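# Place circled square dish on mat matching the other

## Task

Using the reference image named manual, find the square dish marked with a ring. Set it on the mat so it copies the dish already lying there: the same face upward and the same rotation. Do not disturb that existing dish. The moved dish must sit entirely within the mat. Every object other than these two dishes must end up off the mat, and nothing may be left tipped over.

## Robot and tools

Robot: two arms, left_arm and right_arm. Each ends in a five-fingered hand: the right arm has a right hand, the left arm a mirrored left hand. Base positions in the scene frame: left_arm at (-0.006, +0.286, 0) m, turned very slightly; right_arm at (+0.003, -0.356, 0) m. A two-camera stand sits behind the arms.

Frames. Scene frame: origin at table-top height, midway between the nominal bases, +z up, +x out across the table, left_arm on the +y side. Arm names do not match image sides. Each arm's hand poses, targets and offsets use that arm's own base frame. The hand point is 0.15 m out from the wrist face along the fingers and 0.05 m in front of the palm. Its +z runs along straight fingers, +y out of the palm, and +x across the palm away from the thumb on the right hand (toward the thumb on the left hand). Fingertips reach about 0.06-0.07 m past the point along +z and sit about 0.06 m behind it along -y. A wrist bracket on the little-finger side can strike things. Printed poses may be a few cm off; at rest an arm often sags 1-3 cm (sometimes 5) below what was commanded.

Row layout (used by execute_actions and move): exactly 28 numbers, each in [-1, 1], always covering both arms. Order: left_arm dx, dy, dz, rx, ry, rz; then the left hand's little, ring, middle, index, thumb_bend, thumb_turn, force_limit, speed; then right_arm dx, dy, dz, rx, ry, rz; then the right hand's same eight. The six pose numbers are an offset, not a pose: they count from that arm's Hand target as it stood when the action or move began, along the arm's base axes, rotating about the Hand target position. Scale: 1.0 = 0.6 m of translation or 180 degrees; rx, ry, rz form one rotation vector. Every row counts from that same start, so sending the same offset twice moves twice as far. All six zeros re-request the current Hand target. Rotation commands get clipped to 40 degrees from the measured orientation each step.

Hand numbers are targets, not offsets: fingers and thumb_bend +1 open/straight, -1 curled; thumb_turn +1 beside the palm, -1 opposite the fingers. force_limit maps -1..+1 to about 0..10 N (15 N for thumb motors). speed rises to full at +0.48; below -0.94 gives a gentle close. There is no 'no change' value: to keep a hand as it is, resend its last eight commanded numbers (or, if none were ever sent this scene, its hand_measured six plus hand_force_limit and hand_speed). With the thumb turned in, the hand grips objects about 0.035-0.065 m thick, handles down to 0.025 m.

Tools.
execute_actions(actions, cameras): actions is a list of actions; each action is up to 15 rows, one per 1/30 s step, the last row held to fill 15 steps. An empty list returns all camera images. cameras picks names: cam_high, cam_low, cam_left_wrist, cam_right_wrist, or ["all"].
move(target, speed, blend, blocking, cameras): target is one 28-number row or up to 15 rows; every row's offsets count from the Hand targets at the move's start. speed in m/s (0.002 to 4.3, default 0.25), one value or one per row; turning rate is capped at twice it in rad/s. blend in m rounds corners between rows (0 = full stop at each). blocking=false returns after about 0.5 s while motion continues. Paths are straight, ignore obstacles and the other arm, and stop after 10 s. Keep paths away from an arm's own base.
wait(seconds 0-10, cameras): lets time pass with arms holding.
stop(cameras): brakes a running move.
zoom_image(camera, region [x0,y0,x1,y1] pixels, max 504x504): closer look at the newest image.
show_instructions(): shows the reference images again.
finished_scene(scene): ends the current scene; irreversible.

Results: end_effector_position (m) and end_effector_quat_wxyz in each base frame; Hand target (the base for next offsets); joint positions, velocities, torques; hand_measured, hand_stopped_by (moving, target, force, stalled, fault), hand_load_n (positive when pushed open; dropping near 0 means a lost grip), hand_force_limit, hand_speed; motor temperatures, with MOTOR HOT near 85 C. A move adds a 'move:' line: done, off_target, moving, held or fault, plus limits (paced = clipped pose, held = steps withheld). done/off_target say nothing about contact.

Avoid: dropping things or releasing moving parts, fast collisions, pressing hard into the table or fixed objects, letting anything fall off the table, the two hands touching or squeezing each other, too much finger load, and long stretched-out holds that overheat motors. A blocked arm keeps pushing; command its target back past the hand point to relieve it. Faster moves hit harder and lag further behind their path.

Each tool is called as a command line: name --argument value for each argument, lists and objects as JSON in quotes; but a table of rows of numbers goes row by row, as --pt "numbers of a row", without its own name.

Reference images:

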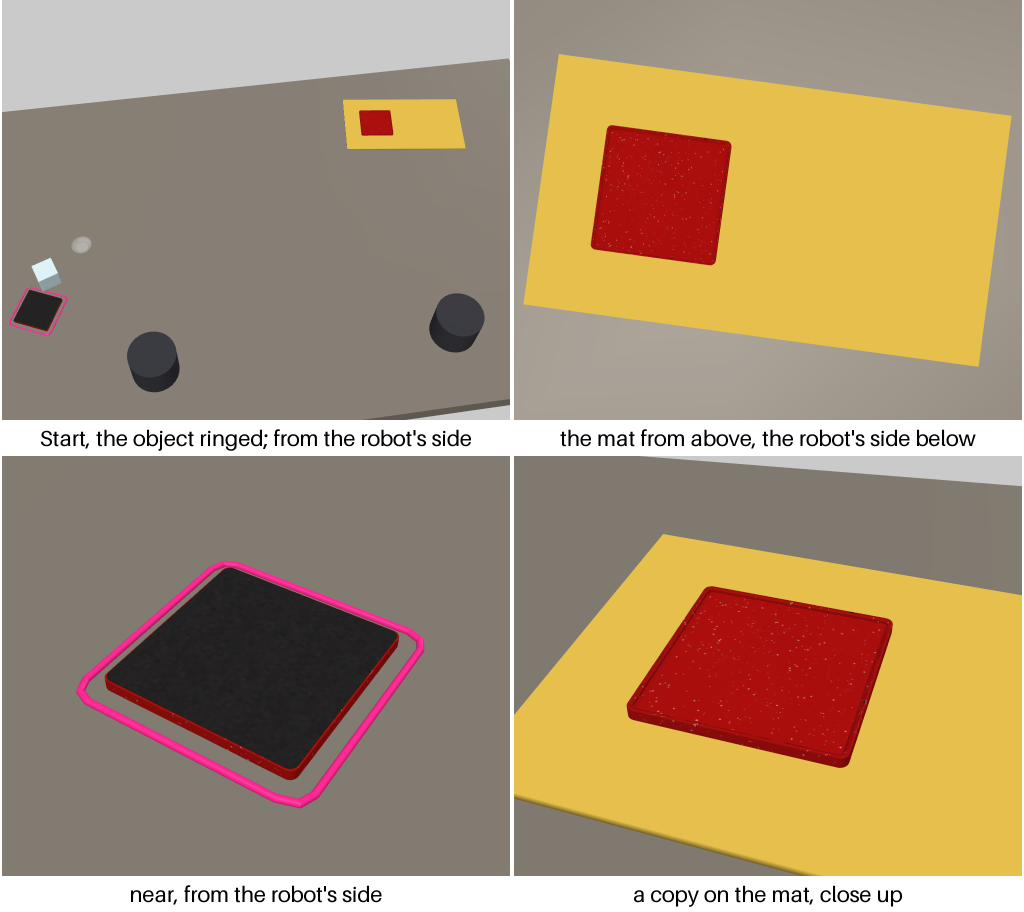

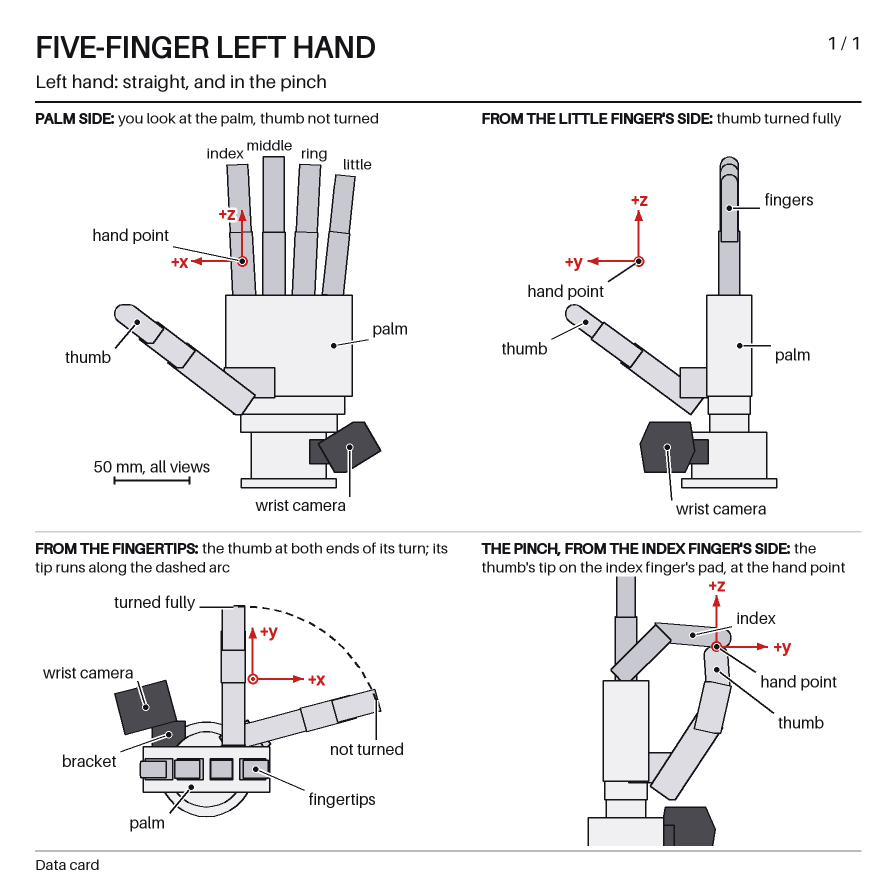

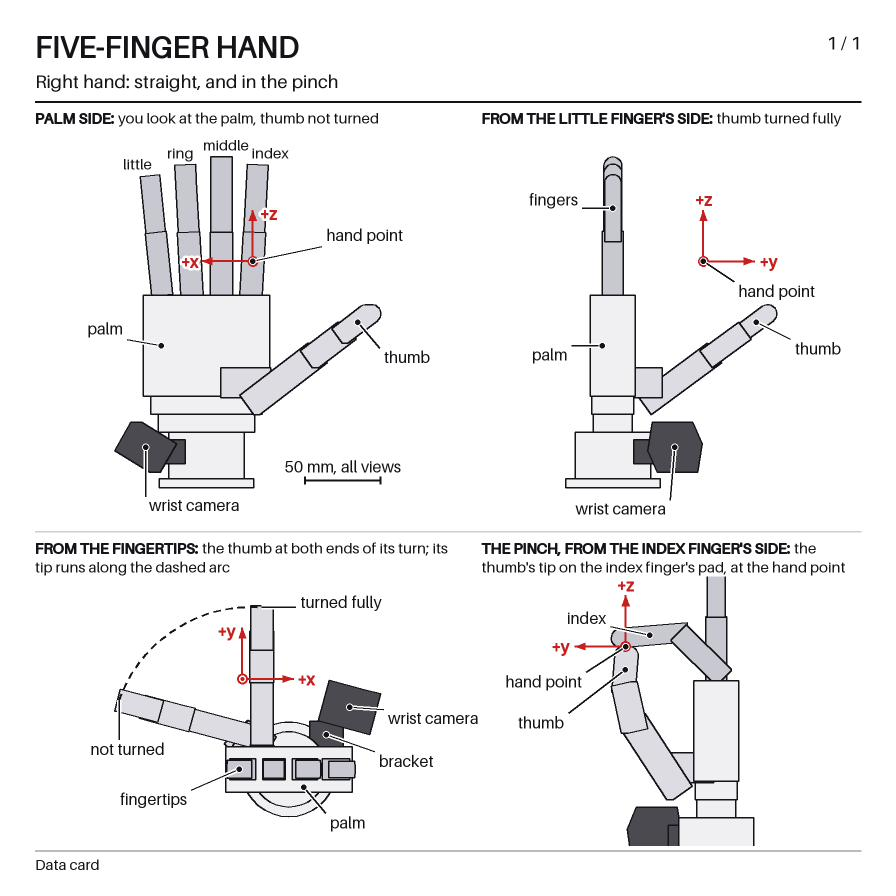

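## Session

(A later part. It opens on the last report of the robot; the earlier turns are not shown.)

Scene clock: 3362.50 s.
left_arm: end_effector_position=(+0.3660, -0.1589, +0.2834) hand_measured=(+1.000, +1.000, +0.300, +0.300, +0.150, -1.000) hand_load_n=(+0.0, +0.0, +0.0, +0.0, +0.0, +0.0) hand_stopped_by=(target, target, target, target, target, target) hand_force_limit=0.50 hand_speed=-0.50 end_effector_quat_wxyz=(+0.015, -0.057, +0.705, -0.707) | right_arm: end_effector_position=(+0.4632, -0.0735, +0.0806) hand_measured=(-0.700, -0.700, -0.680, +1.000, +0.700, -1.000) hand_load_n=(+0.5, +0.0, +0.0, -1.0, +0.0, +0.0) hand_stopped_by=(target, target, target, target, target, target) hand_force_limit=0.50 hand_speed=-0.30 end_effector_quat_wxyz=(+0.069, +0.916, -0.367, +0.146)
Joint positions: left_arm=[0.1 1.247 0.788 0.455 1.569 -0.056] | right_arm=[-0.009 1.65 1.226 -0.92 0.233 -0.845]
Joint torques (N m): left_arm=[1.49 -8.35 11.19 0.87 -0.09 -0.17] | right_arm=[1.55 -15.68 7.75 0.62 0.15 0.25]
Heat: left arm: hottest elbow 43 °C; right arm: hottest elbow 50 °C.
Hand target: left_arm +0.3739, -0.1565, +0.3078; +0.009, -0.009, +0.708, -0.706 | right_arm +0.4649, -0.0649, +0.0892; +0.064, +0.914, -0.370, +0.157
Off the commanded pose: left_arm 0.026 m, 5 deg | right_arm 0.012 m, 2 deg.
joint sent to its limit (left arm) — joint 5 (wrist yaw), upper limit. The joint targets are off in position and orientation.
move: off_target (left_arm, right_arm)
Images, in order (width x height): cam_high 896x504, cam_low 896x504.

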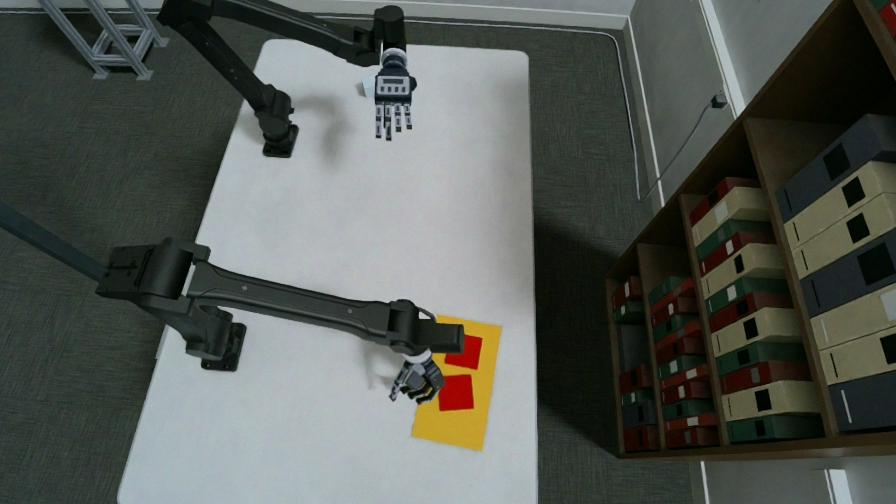

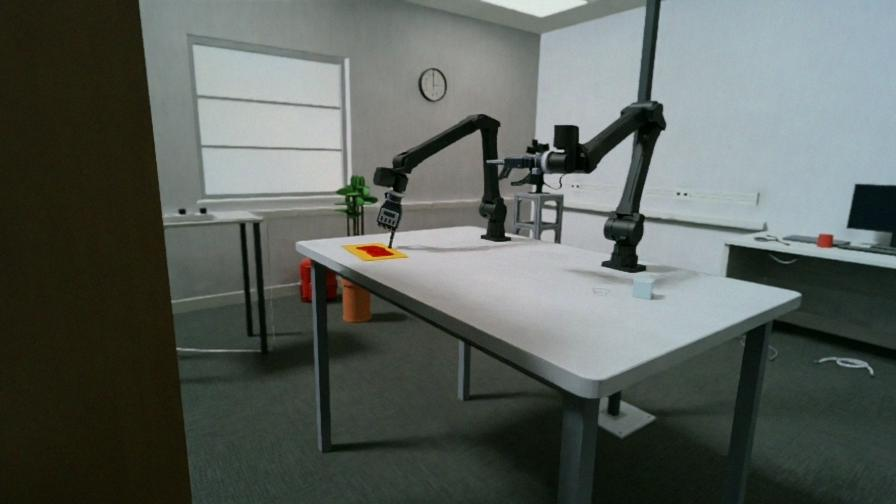

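move --pt "0 0 0 0 0 0 1 1 0.3 0.3 0.15 -1 0.5 -0.5 0 0.012 0 0 0 0 -0.7 -0.7 -0.68 1 0.7 -1 0.5 -0.3" --pt "0 0 0 0 0 0 1 1 0.3 0.3 0.15 -1 0.5 -0.5 0.07 0.012 0 0 0 0 -0.7 -0.7 -0.68 1 0.7 -1 0.5 -0.3" --speed 0.08 --blend '[0.003, 0]' --cameras '["cam_low", "cam_high"]'

zoom_image --camera "cam_high" --region '[380, 310, 520, 450]'

Scene clock: 3382.67 s.
left_arm: end_effector_position=(+0.3660, -0.1589, +0.2834) hand_measured=(+1.000, +1.000, +0.300, +0.300, +0.150, -1.000) hand_load_n=(+0.0, +0.0, +0.0, +0.0, +0.0, +0.0) hand_stopped_by=(target, target, target, target, target, target) hand_force_limit=0.50 hand_speed=-0.50 end_effector_quat_wxyz=(+0.015, -0.057, +0.705, -0.707) | right_arm: end_effector_position=(+0.4819, -0.0660, +0.0812) hand_measured=(-0.700, -0.700, -0.680, +1.000, +0.700, -1.000) hand_load_n=(+0.0, +0.0, +0.0, -2.0, +0.0, +0.0) hand_stopped_by=(target, target, target, target, target, target) hand_force_limit=0.50 hand_speed=-0.30 end_effector_quat_wxyz=(+0.072, +0.918, -0.365, +0.138)
Joint positions: left_arm=[0.1 1.247 0.788 0.455 1.569 -0.056] | right_arm=[0.006 1.705 1.299 -0.959 0.237 -0.832]
Joint torques (N m): left_arm=[1.49 -8.35 11.19 0.87 -0.09 -0.17] | right_arm=[1.2 -13.04 12.9 0.76 0.14 0.25]
Heat: left arm: hottest elbow 43 °C; right arm: hottest elbow 48 °C.
Hand target: left_arm +0.3739, -0.1565, +0.3078; +0.009, -0.009, +0.708, -0.706 | right_arm +0.5069, -0.0577, +0.0892; +0.064, +0.914, -0.370, +0.157
Off the commanded pose: left_arm 0.026 m, 5 deg | right_arm 0.028 m, 2 deg.
joint sent to its limit (left arm) — joint 5 (wrist yaw), upper limit. The joint targets are off in position and orientation.
move: off_target (left_arm, right_arm)
Images, in order (width x height): cam_high 896x504, cam_low 896x504.

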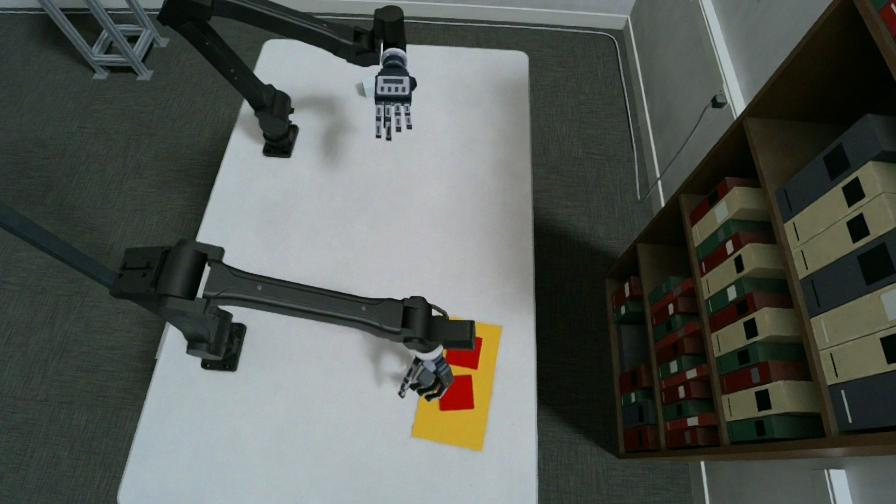

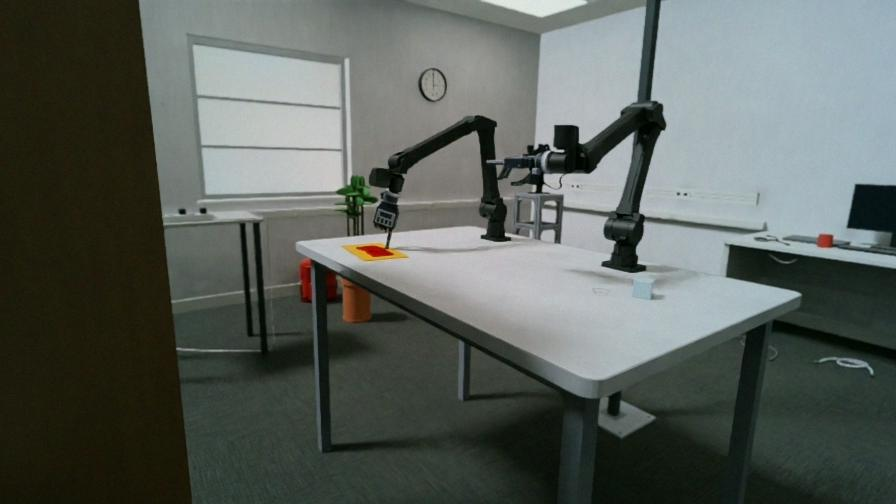

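Scaled by 3.600 from the camera's 896x504 image, which has a finer 1280x720 frame.

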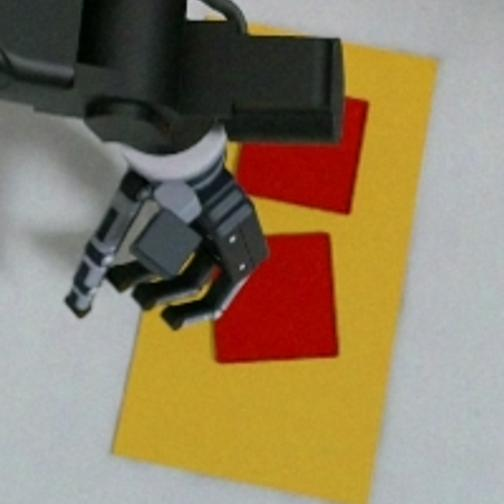

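move --pt "0 0 0 0 0 0 1 1 0.3 0.3 0.15 -1 0.5 -0.5 0.0217 0 0 0 0 0 -0.7 -0.7 -0.68 1 0.7 -1 0.5 -0.3" --speed 0.06 --cameras '["cam_high"]'

zoom_image --camera "cam_high" --region '[380, 310, 520, 450]'

Scene clock: 3392.57 s.
left_arm: end_effector_position=(+0.3660, -0.1589, +0.2834) hand_measured=(+1.000, +1.000, +0.300, +0.300, +0.150, -1.000) hand_load_n=(+0.0, -0.5, +0.0, +0.0, +0.0, +0.0) hand_stopped_by=(target, target, target, target, target, target) hand_force_limit=0.50 hand_speed=-0.50 end_effector_quat_wxyz=(+0.015, -0.057, +0.705, -0.707) | right_arm: end_effector_position=(+0.4945, -0.0659, +0.0817) hand_measured=(-0.700, -0.700, -0.680, +1.000, +0.700, -1.000) hand_load_n=(+0.0, +0.0, +0.0, -2.5, +0.0, +0.0) hand_stopped_by=(target, target, target, target, target, target) hand_force_limit=0.50 hand_speed=-0.30 end_effector_quat_wxyz=(+0.072, +0.918, -0.365, +0.137)
Joint positions: left_arm=[0.1 1.247 0.788 0.455 1.569 -0.056] | right_arm=[0.006 1.736 1.342 -0.973 0.237 -0.832]
Joint torques (N m): left_arm=[1.55 -8.41 11.19 0.85 -0.09 -0.17] | right_arm=[1.2 -13.39 12.97 0.81 0.13 0.25]
Heat: left arm: hottest elbow 43 °C; right arm: hottest elbow 49 °C.
Hand target: left_arm +0.3739, -0.1565, +0.3078; +0.009, -0.009, +0.708, -0.706 | right_arm +0.5199, -0.0577, +0.0892; +0.064, +0.914, -0.370, +0.157
Off the commanded pose: left_arm 0.026 m, 5 deg | right_arm 0.028 m, 3 deg.
joint sent to its limit (left arm) — joint 5 (wrist yaw), upper limit. The joint targets are off in position and orientation.
move: off_target (left_arm, right_arm)
Images, in order (width x height): cam_high 896x504.

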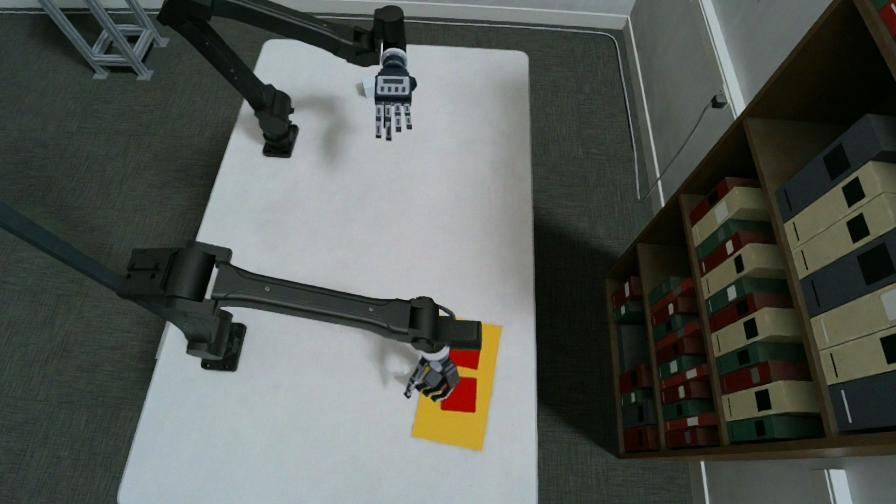

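Scaled by 3.600 from the camera's 896x504 image, which has a finer 1280x720 frame.

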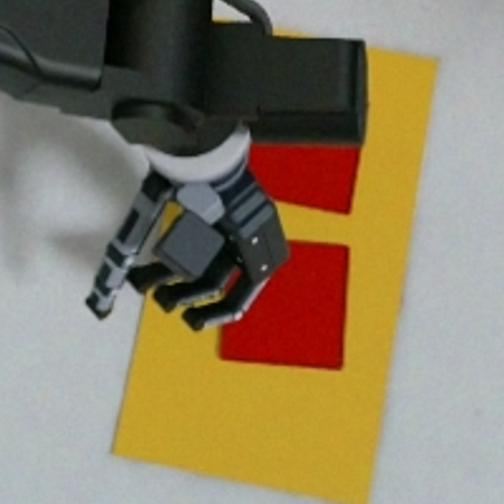

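move --pt "0 0 0 0 0 0 1 1 0.3 0.3 0.15 -1 0.5 -0.5 0.0095 0 0 0 0 0 -0.7 -0.7 -0.68 1 0.7 -1 0.5 -0.3" --speed 0.06 --cameras '["cam_high"]'

zoom_image --camera "cam_high" --region '[380, 310, 520, 450]'

Scene clock: 3400.13 s.
left_arm: end_effector_position=(+0.3660, -0.1589, +0.2834) hand_measured=(+1.000, +1.000, +0.300, +0.300, +0.150, -1.000) hand_load_n=(+0.0, +0.0, +0.0, +0.0, +0.0, +0.0) hand_stopped_by=(target, target, target, target, target, target) hand_force_limit=0.50 hand_speed=-0.50 end_effector_quat_wxyz=(+0.015, -0.057, +0.705, -0.707) | right_arm: end_effector_position=(+0.5009, -0.0659, +0.0828) hand_measured=(-0.700, -0.700, -0.680, +1.000, +0.700, -1.000) hand_load_n=(+0.0, +0.0, +0.0, -2.5, +0.0, +0.0) hand_stopped_by=(target, target, target, target, target, target) hand_force_limit=0.50 hand_speed=-0.30 end_effector_quat_wxyz=(+0.072, +0.918, -0.365, +0.139)
Joint positions: left_arm=[0.1 1.247 0.788 0.455 1.569 -0.056] | right_arm=[0.006 1.748 1.362 -0.977 0.237 -0.832]
Joint torques (N m): left_arm=[1.49 -8.35 11.21 0.87 -0.09 -0.17] | right_arm=[1.26 -13.57 13 0.81 0.13 0.24]
Heat: left arm: hottest elbow 43 °C; right arm: hottest elbow 49 °C.
Hand target: left_arm +0.3739, -0.1565, +0.3078; +0.009, -0.009, +0.708, -0.706 | right_arm +0.5256, -0.0577, +0.0892; +0.064, +0.914, -0.370, +0.157
Off the commanded pose: left_arm 0.026 m, 5 deg | right_arm 0.027 m, 2 deg.
joint sent to its limit (left arm) — joint 5 (wrist yaw), upper limit. The joint targets are off in position and orientation.
move: off_target (left_arm, right_arm)
Images, in order (width x height): cam_high 896x504.

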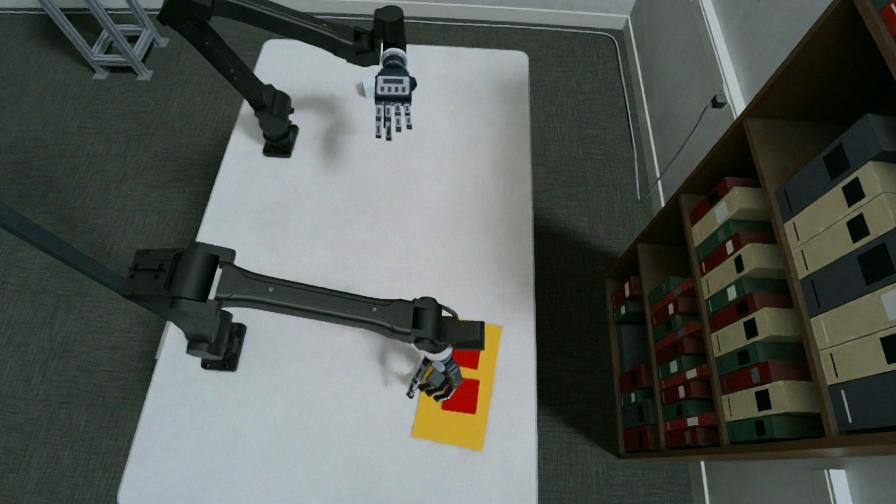

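Scaled by 3.600 from the camera's 896x504 image, which has a finer 1280x720 frame.

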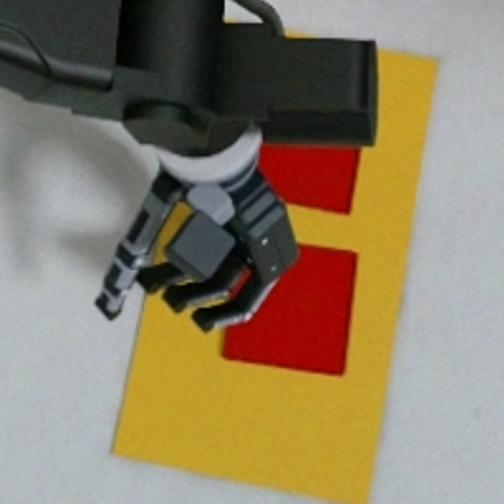

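move --pt "0 0 0 0 0 0 1 1 0.3 0.3 0.15 -1 0.5 -0.5 0.006 0 0 0 0 0 -0.7 -0.7 -0.68 1 0.7 -1 0.5 -0.3" --speed 0.06

move --pt "0 0 0 0 0 0 1 1 0.3 0.3 0.15 -1 0.5 -0.5 -0.1 0 0.02 0 0 0 -0.7 -0.7 -0.68 1 0.7 -1 0.5 -0.3" --pt "0 0 0 0 0 0 1 1 0.3 0.3 0.15 -1 0.5 -0.5 -0.22 -0.02 0.2 0 0 0 -0.7 -0.7 -0.68 1 0.7 -1 0.5 -0.3" --speed 0.2 --blend '[0.01, 0]' --cameras '["cam_high"]'

zoom_image --camera "cam_high" --region '[390, 310, 520, 450]'

Scene clock: 3414.93 s.
left_arm: end_effector_position=(+0.3660, -0.1589, +0.2834) hand_measured=(+1.000, +1.000, +0.300, +0.300, +0.150, -1.000) hand_load_n=(+0.0, -0.5, +0.0, +0.0, +0.0, +0.0) hand_stopped_by=(target, target, target, target, target, target) hand_force_limit=0.50 hand_speed=-0.50 end_effector_quat_wxyz=(+0.015, -0.057, +0.705, -0.707) | right_arm: end_effector_position=(+0.5046, -0.0659, +0.0826) hand_measured=(-0.700, -0.700, -0.680, +1.000, +0.700, -1.000) hand_load_n=(+0.0, +0.5, +0.0, -2.0, +0.0, +0.0) hand_stopped_by=(target, target, target, target, target, target) hand_force_limit=0.50 hand_speed=-0.30 end_effector_quat_wxyz=(+0.072, +0.918, -0.365, +0.139)
Joint positions: left_arm=[0.1 1.247 0.788 0.455 1.569 -0.056] | right_arm=[0.006 1.757 1.374 -0.98 0.237 -0.832]
Joint torques (N m): left_arm=[1.44 -8.41 11.21 0.87 -0.08 -0.17] | right_arm=[1.32 -13.86 12.96 0.77 0.14 0.25]
Heat: left arm: hottest elbow 43 °C; right arm: hottest elbow 50 °C.
Hand target: left_arm +0.3739, -0.1565, +0.3078; +0.009, -0.009, +0.708, -0.706 | right_arm +0.5292, -0.0577, +0.0892; +0.064, +0.914, -0.370, +0.157
Off the commanded pose: left_arm 0.026 m, 5 deg | right_arm 0.027 m, 2 deg.
joint sent to its limit (left arm) — joint 5 (wrist yaw), upper limit. The joint targets are off in position and orientation.
move: off_target (left_arm, right_arm)

Scene clock: 3416.80 s.
left_arm: end_effector_position=(+0.3660, -0.1589, +0.2834) hand_measured=(+1.000, +1.000, +0.300, +0.300, +0.150, -1.000) hand_load_n=(+0.0, +0.0, +0.0, +0.0, +0.0, +0.0) hand_stopped_by=(target, target, target, target, target, target) hand_force_limit=0.50 hand_speed=-0.50 end_effector_quat_wxyz=(+0.015, -0.057, +0.705, -0.707) | right_arm: end_effector_position=(+0.3901, -0.0655, +0.1920) hand_measured=(-0.700, -0.700, -0.680, +1.000, +0.700, -1.000) hand_load_n=(+0.0, +0.0, +0.0, +0.0, +0.0, +0.0) hand_stopped_by=(target, target, target, target, target, target) hand_force_limit=0.50 hand_speed=-0.30 end_effector_quat_wxyz=(+0.069, +0.916, -0.370, +0.139)
Joint positions: left_arm=[0.1 1.247 0.788 0.455 1.569 -0.056] | right_arm=[0.006 1.391 1.238 -1.209 0.233 -0.822]
Joint torques (N m): left_arm=[1.55 -8.41 11.19 0.85 -0.08 -0.17] | right_arm=[-0.26 -12.16 11.21 0.36 0.08 0.01]
Heat: left arm: hottest elbow 43 °C; right arm: hottest elbow 50 °C.
Hand target: left_arm +0.3739, -0.1565, +0.3078; +0.009, -0.009, +0.708, -0.706 | right_arm +0.3972, -0.0697, +0.2092; +0.064, +0.914, -0.370, +0.157
Off the commanded pose: left_arm 0.026 m, 5 deg | right_arm 0.019 m, 2 deg.
joint sent to its limit (left arm) — joint 5 (wrist yaw), upper limit. The joint targets are off in position and orientation.
move: off_target (left_arm, right_arm)
Images, in order (width x height): cam_high 896x504.

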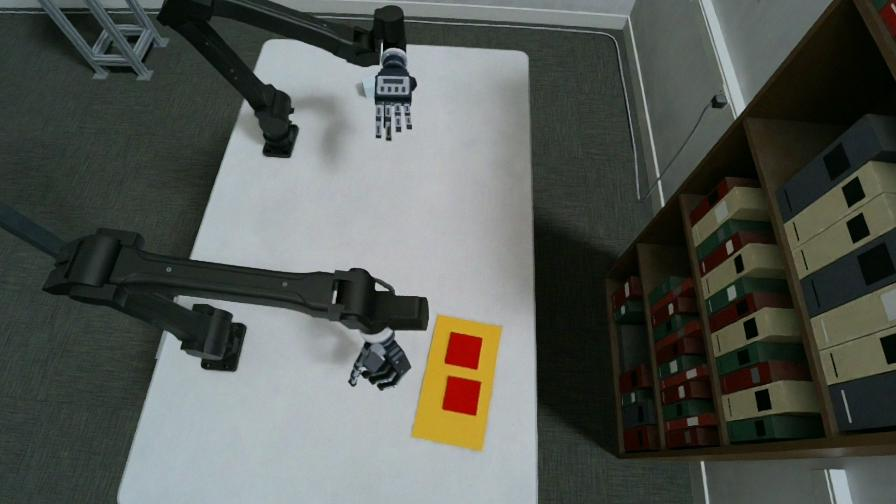

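Scaled by 3.600 from the camera's 896x504 image, which has a finer 1280x720 frame.

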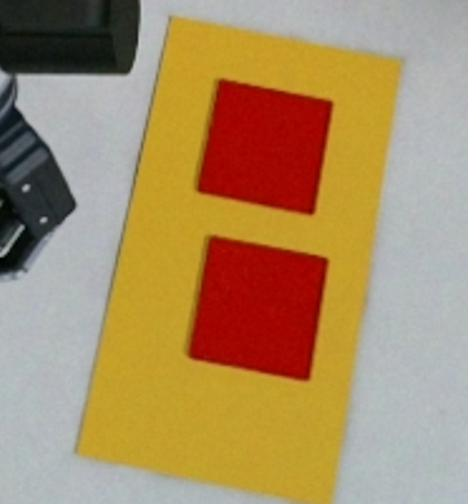

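finished_scene --scene 1

The scene is finished: the task was done.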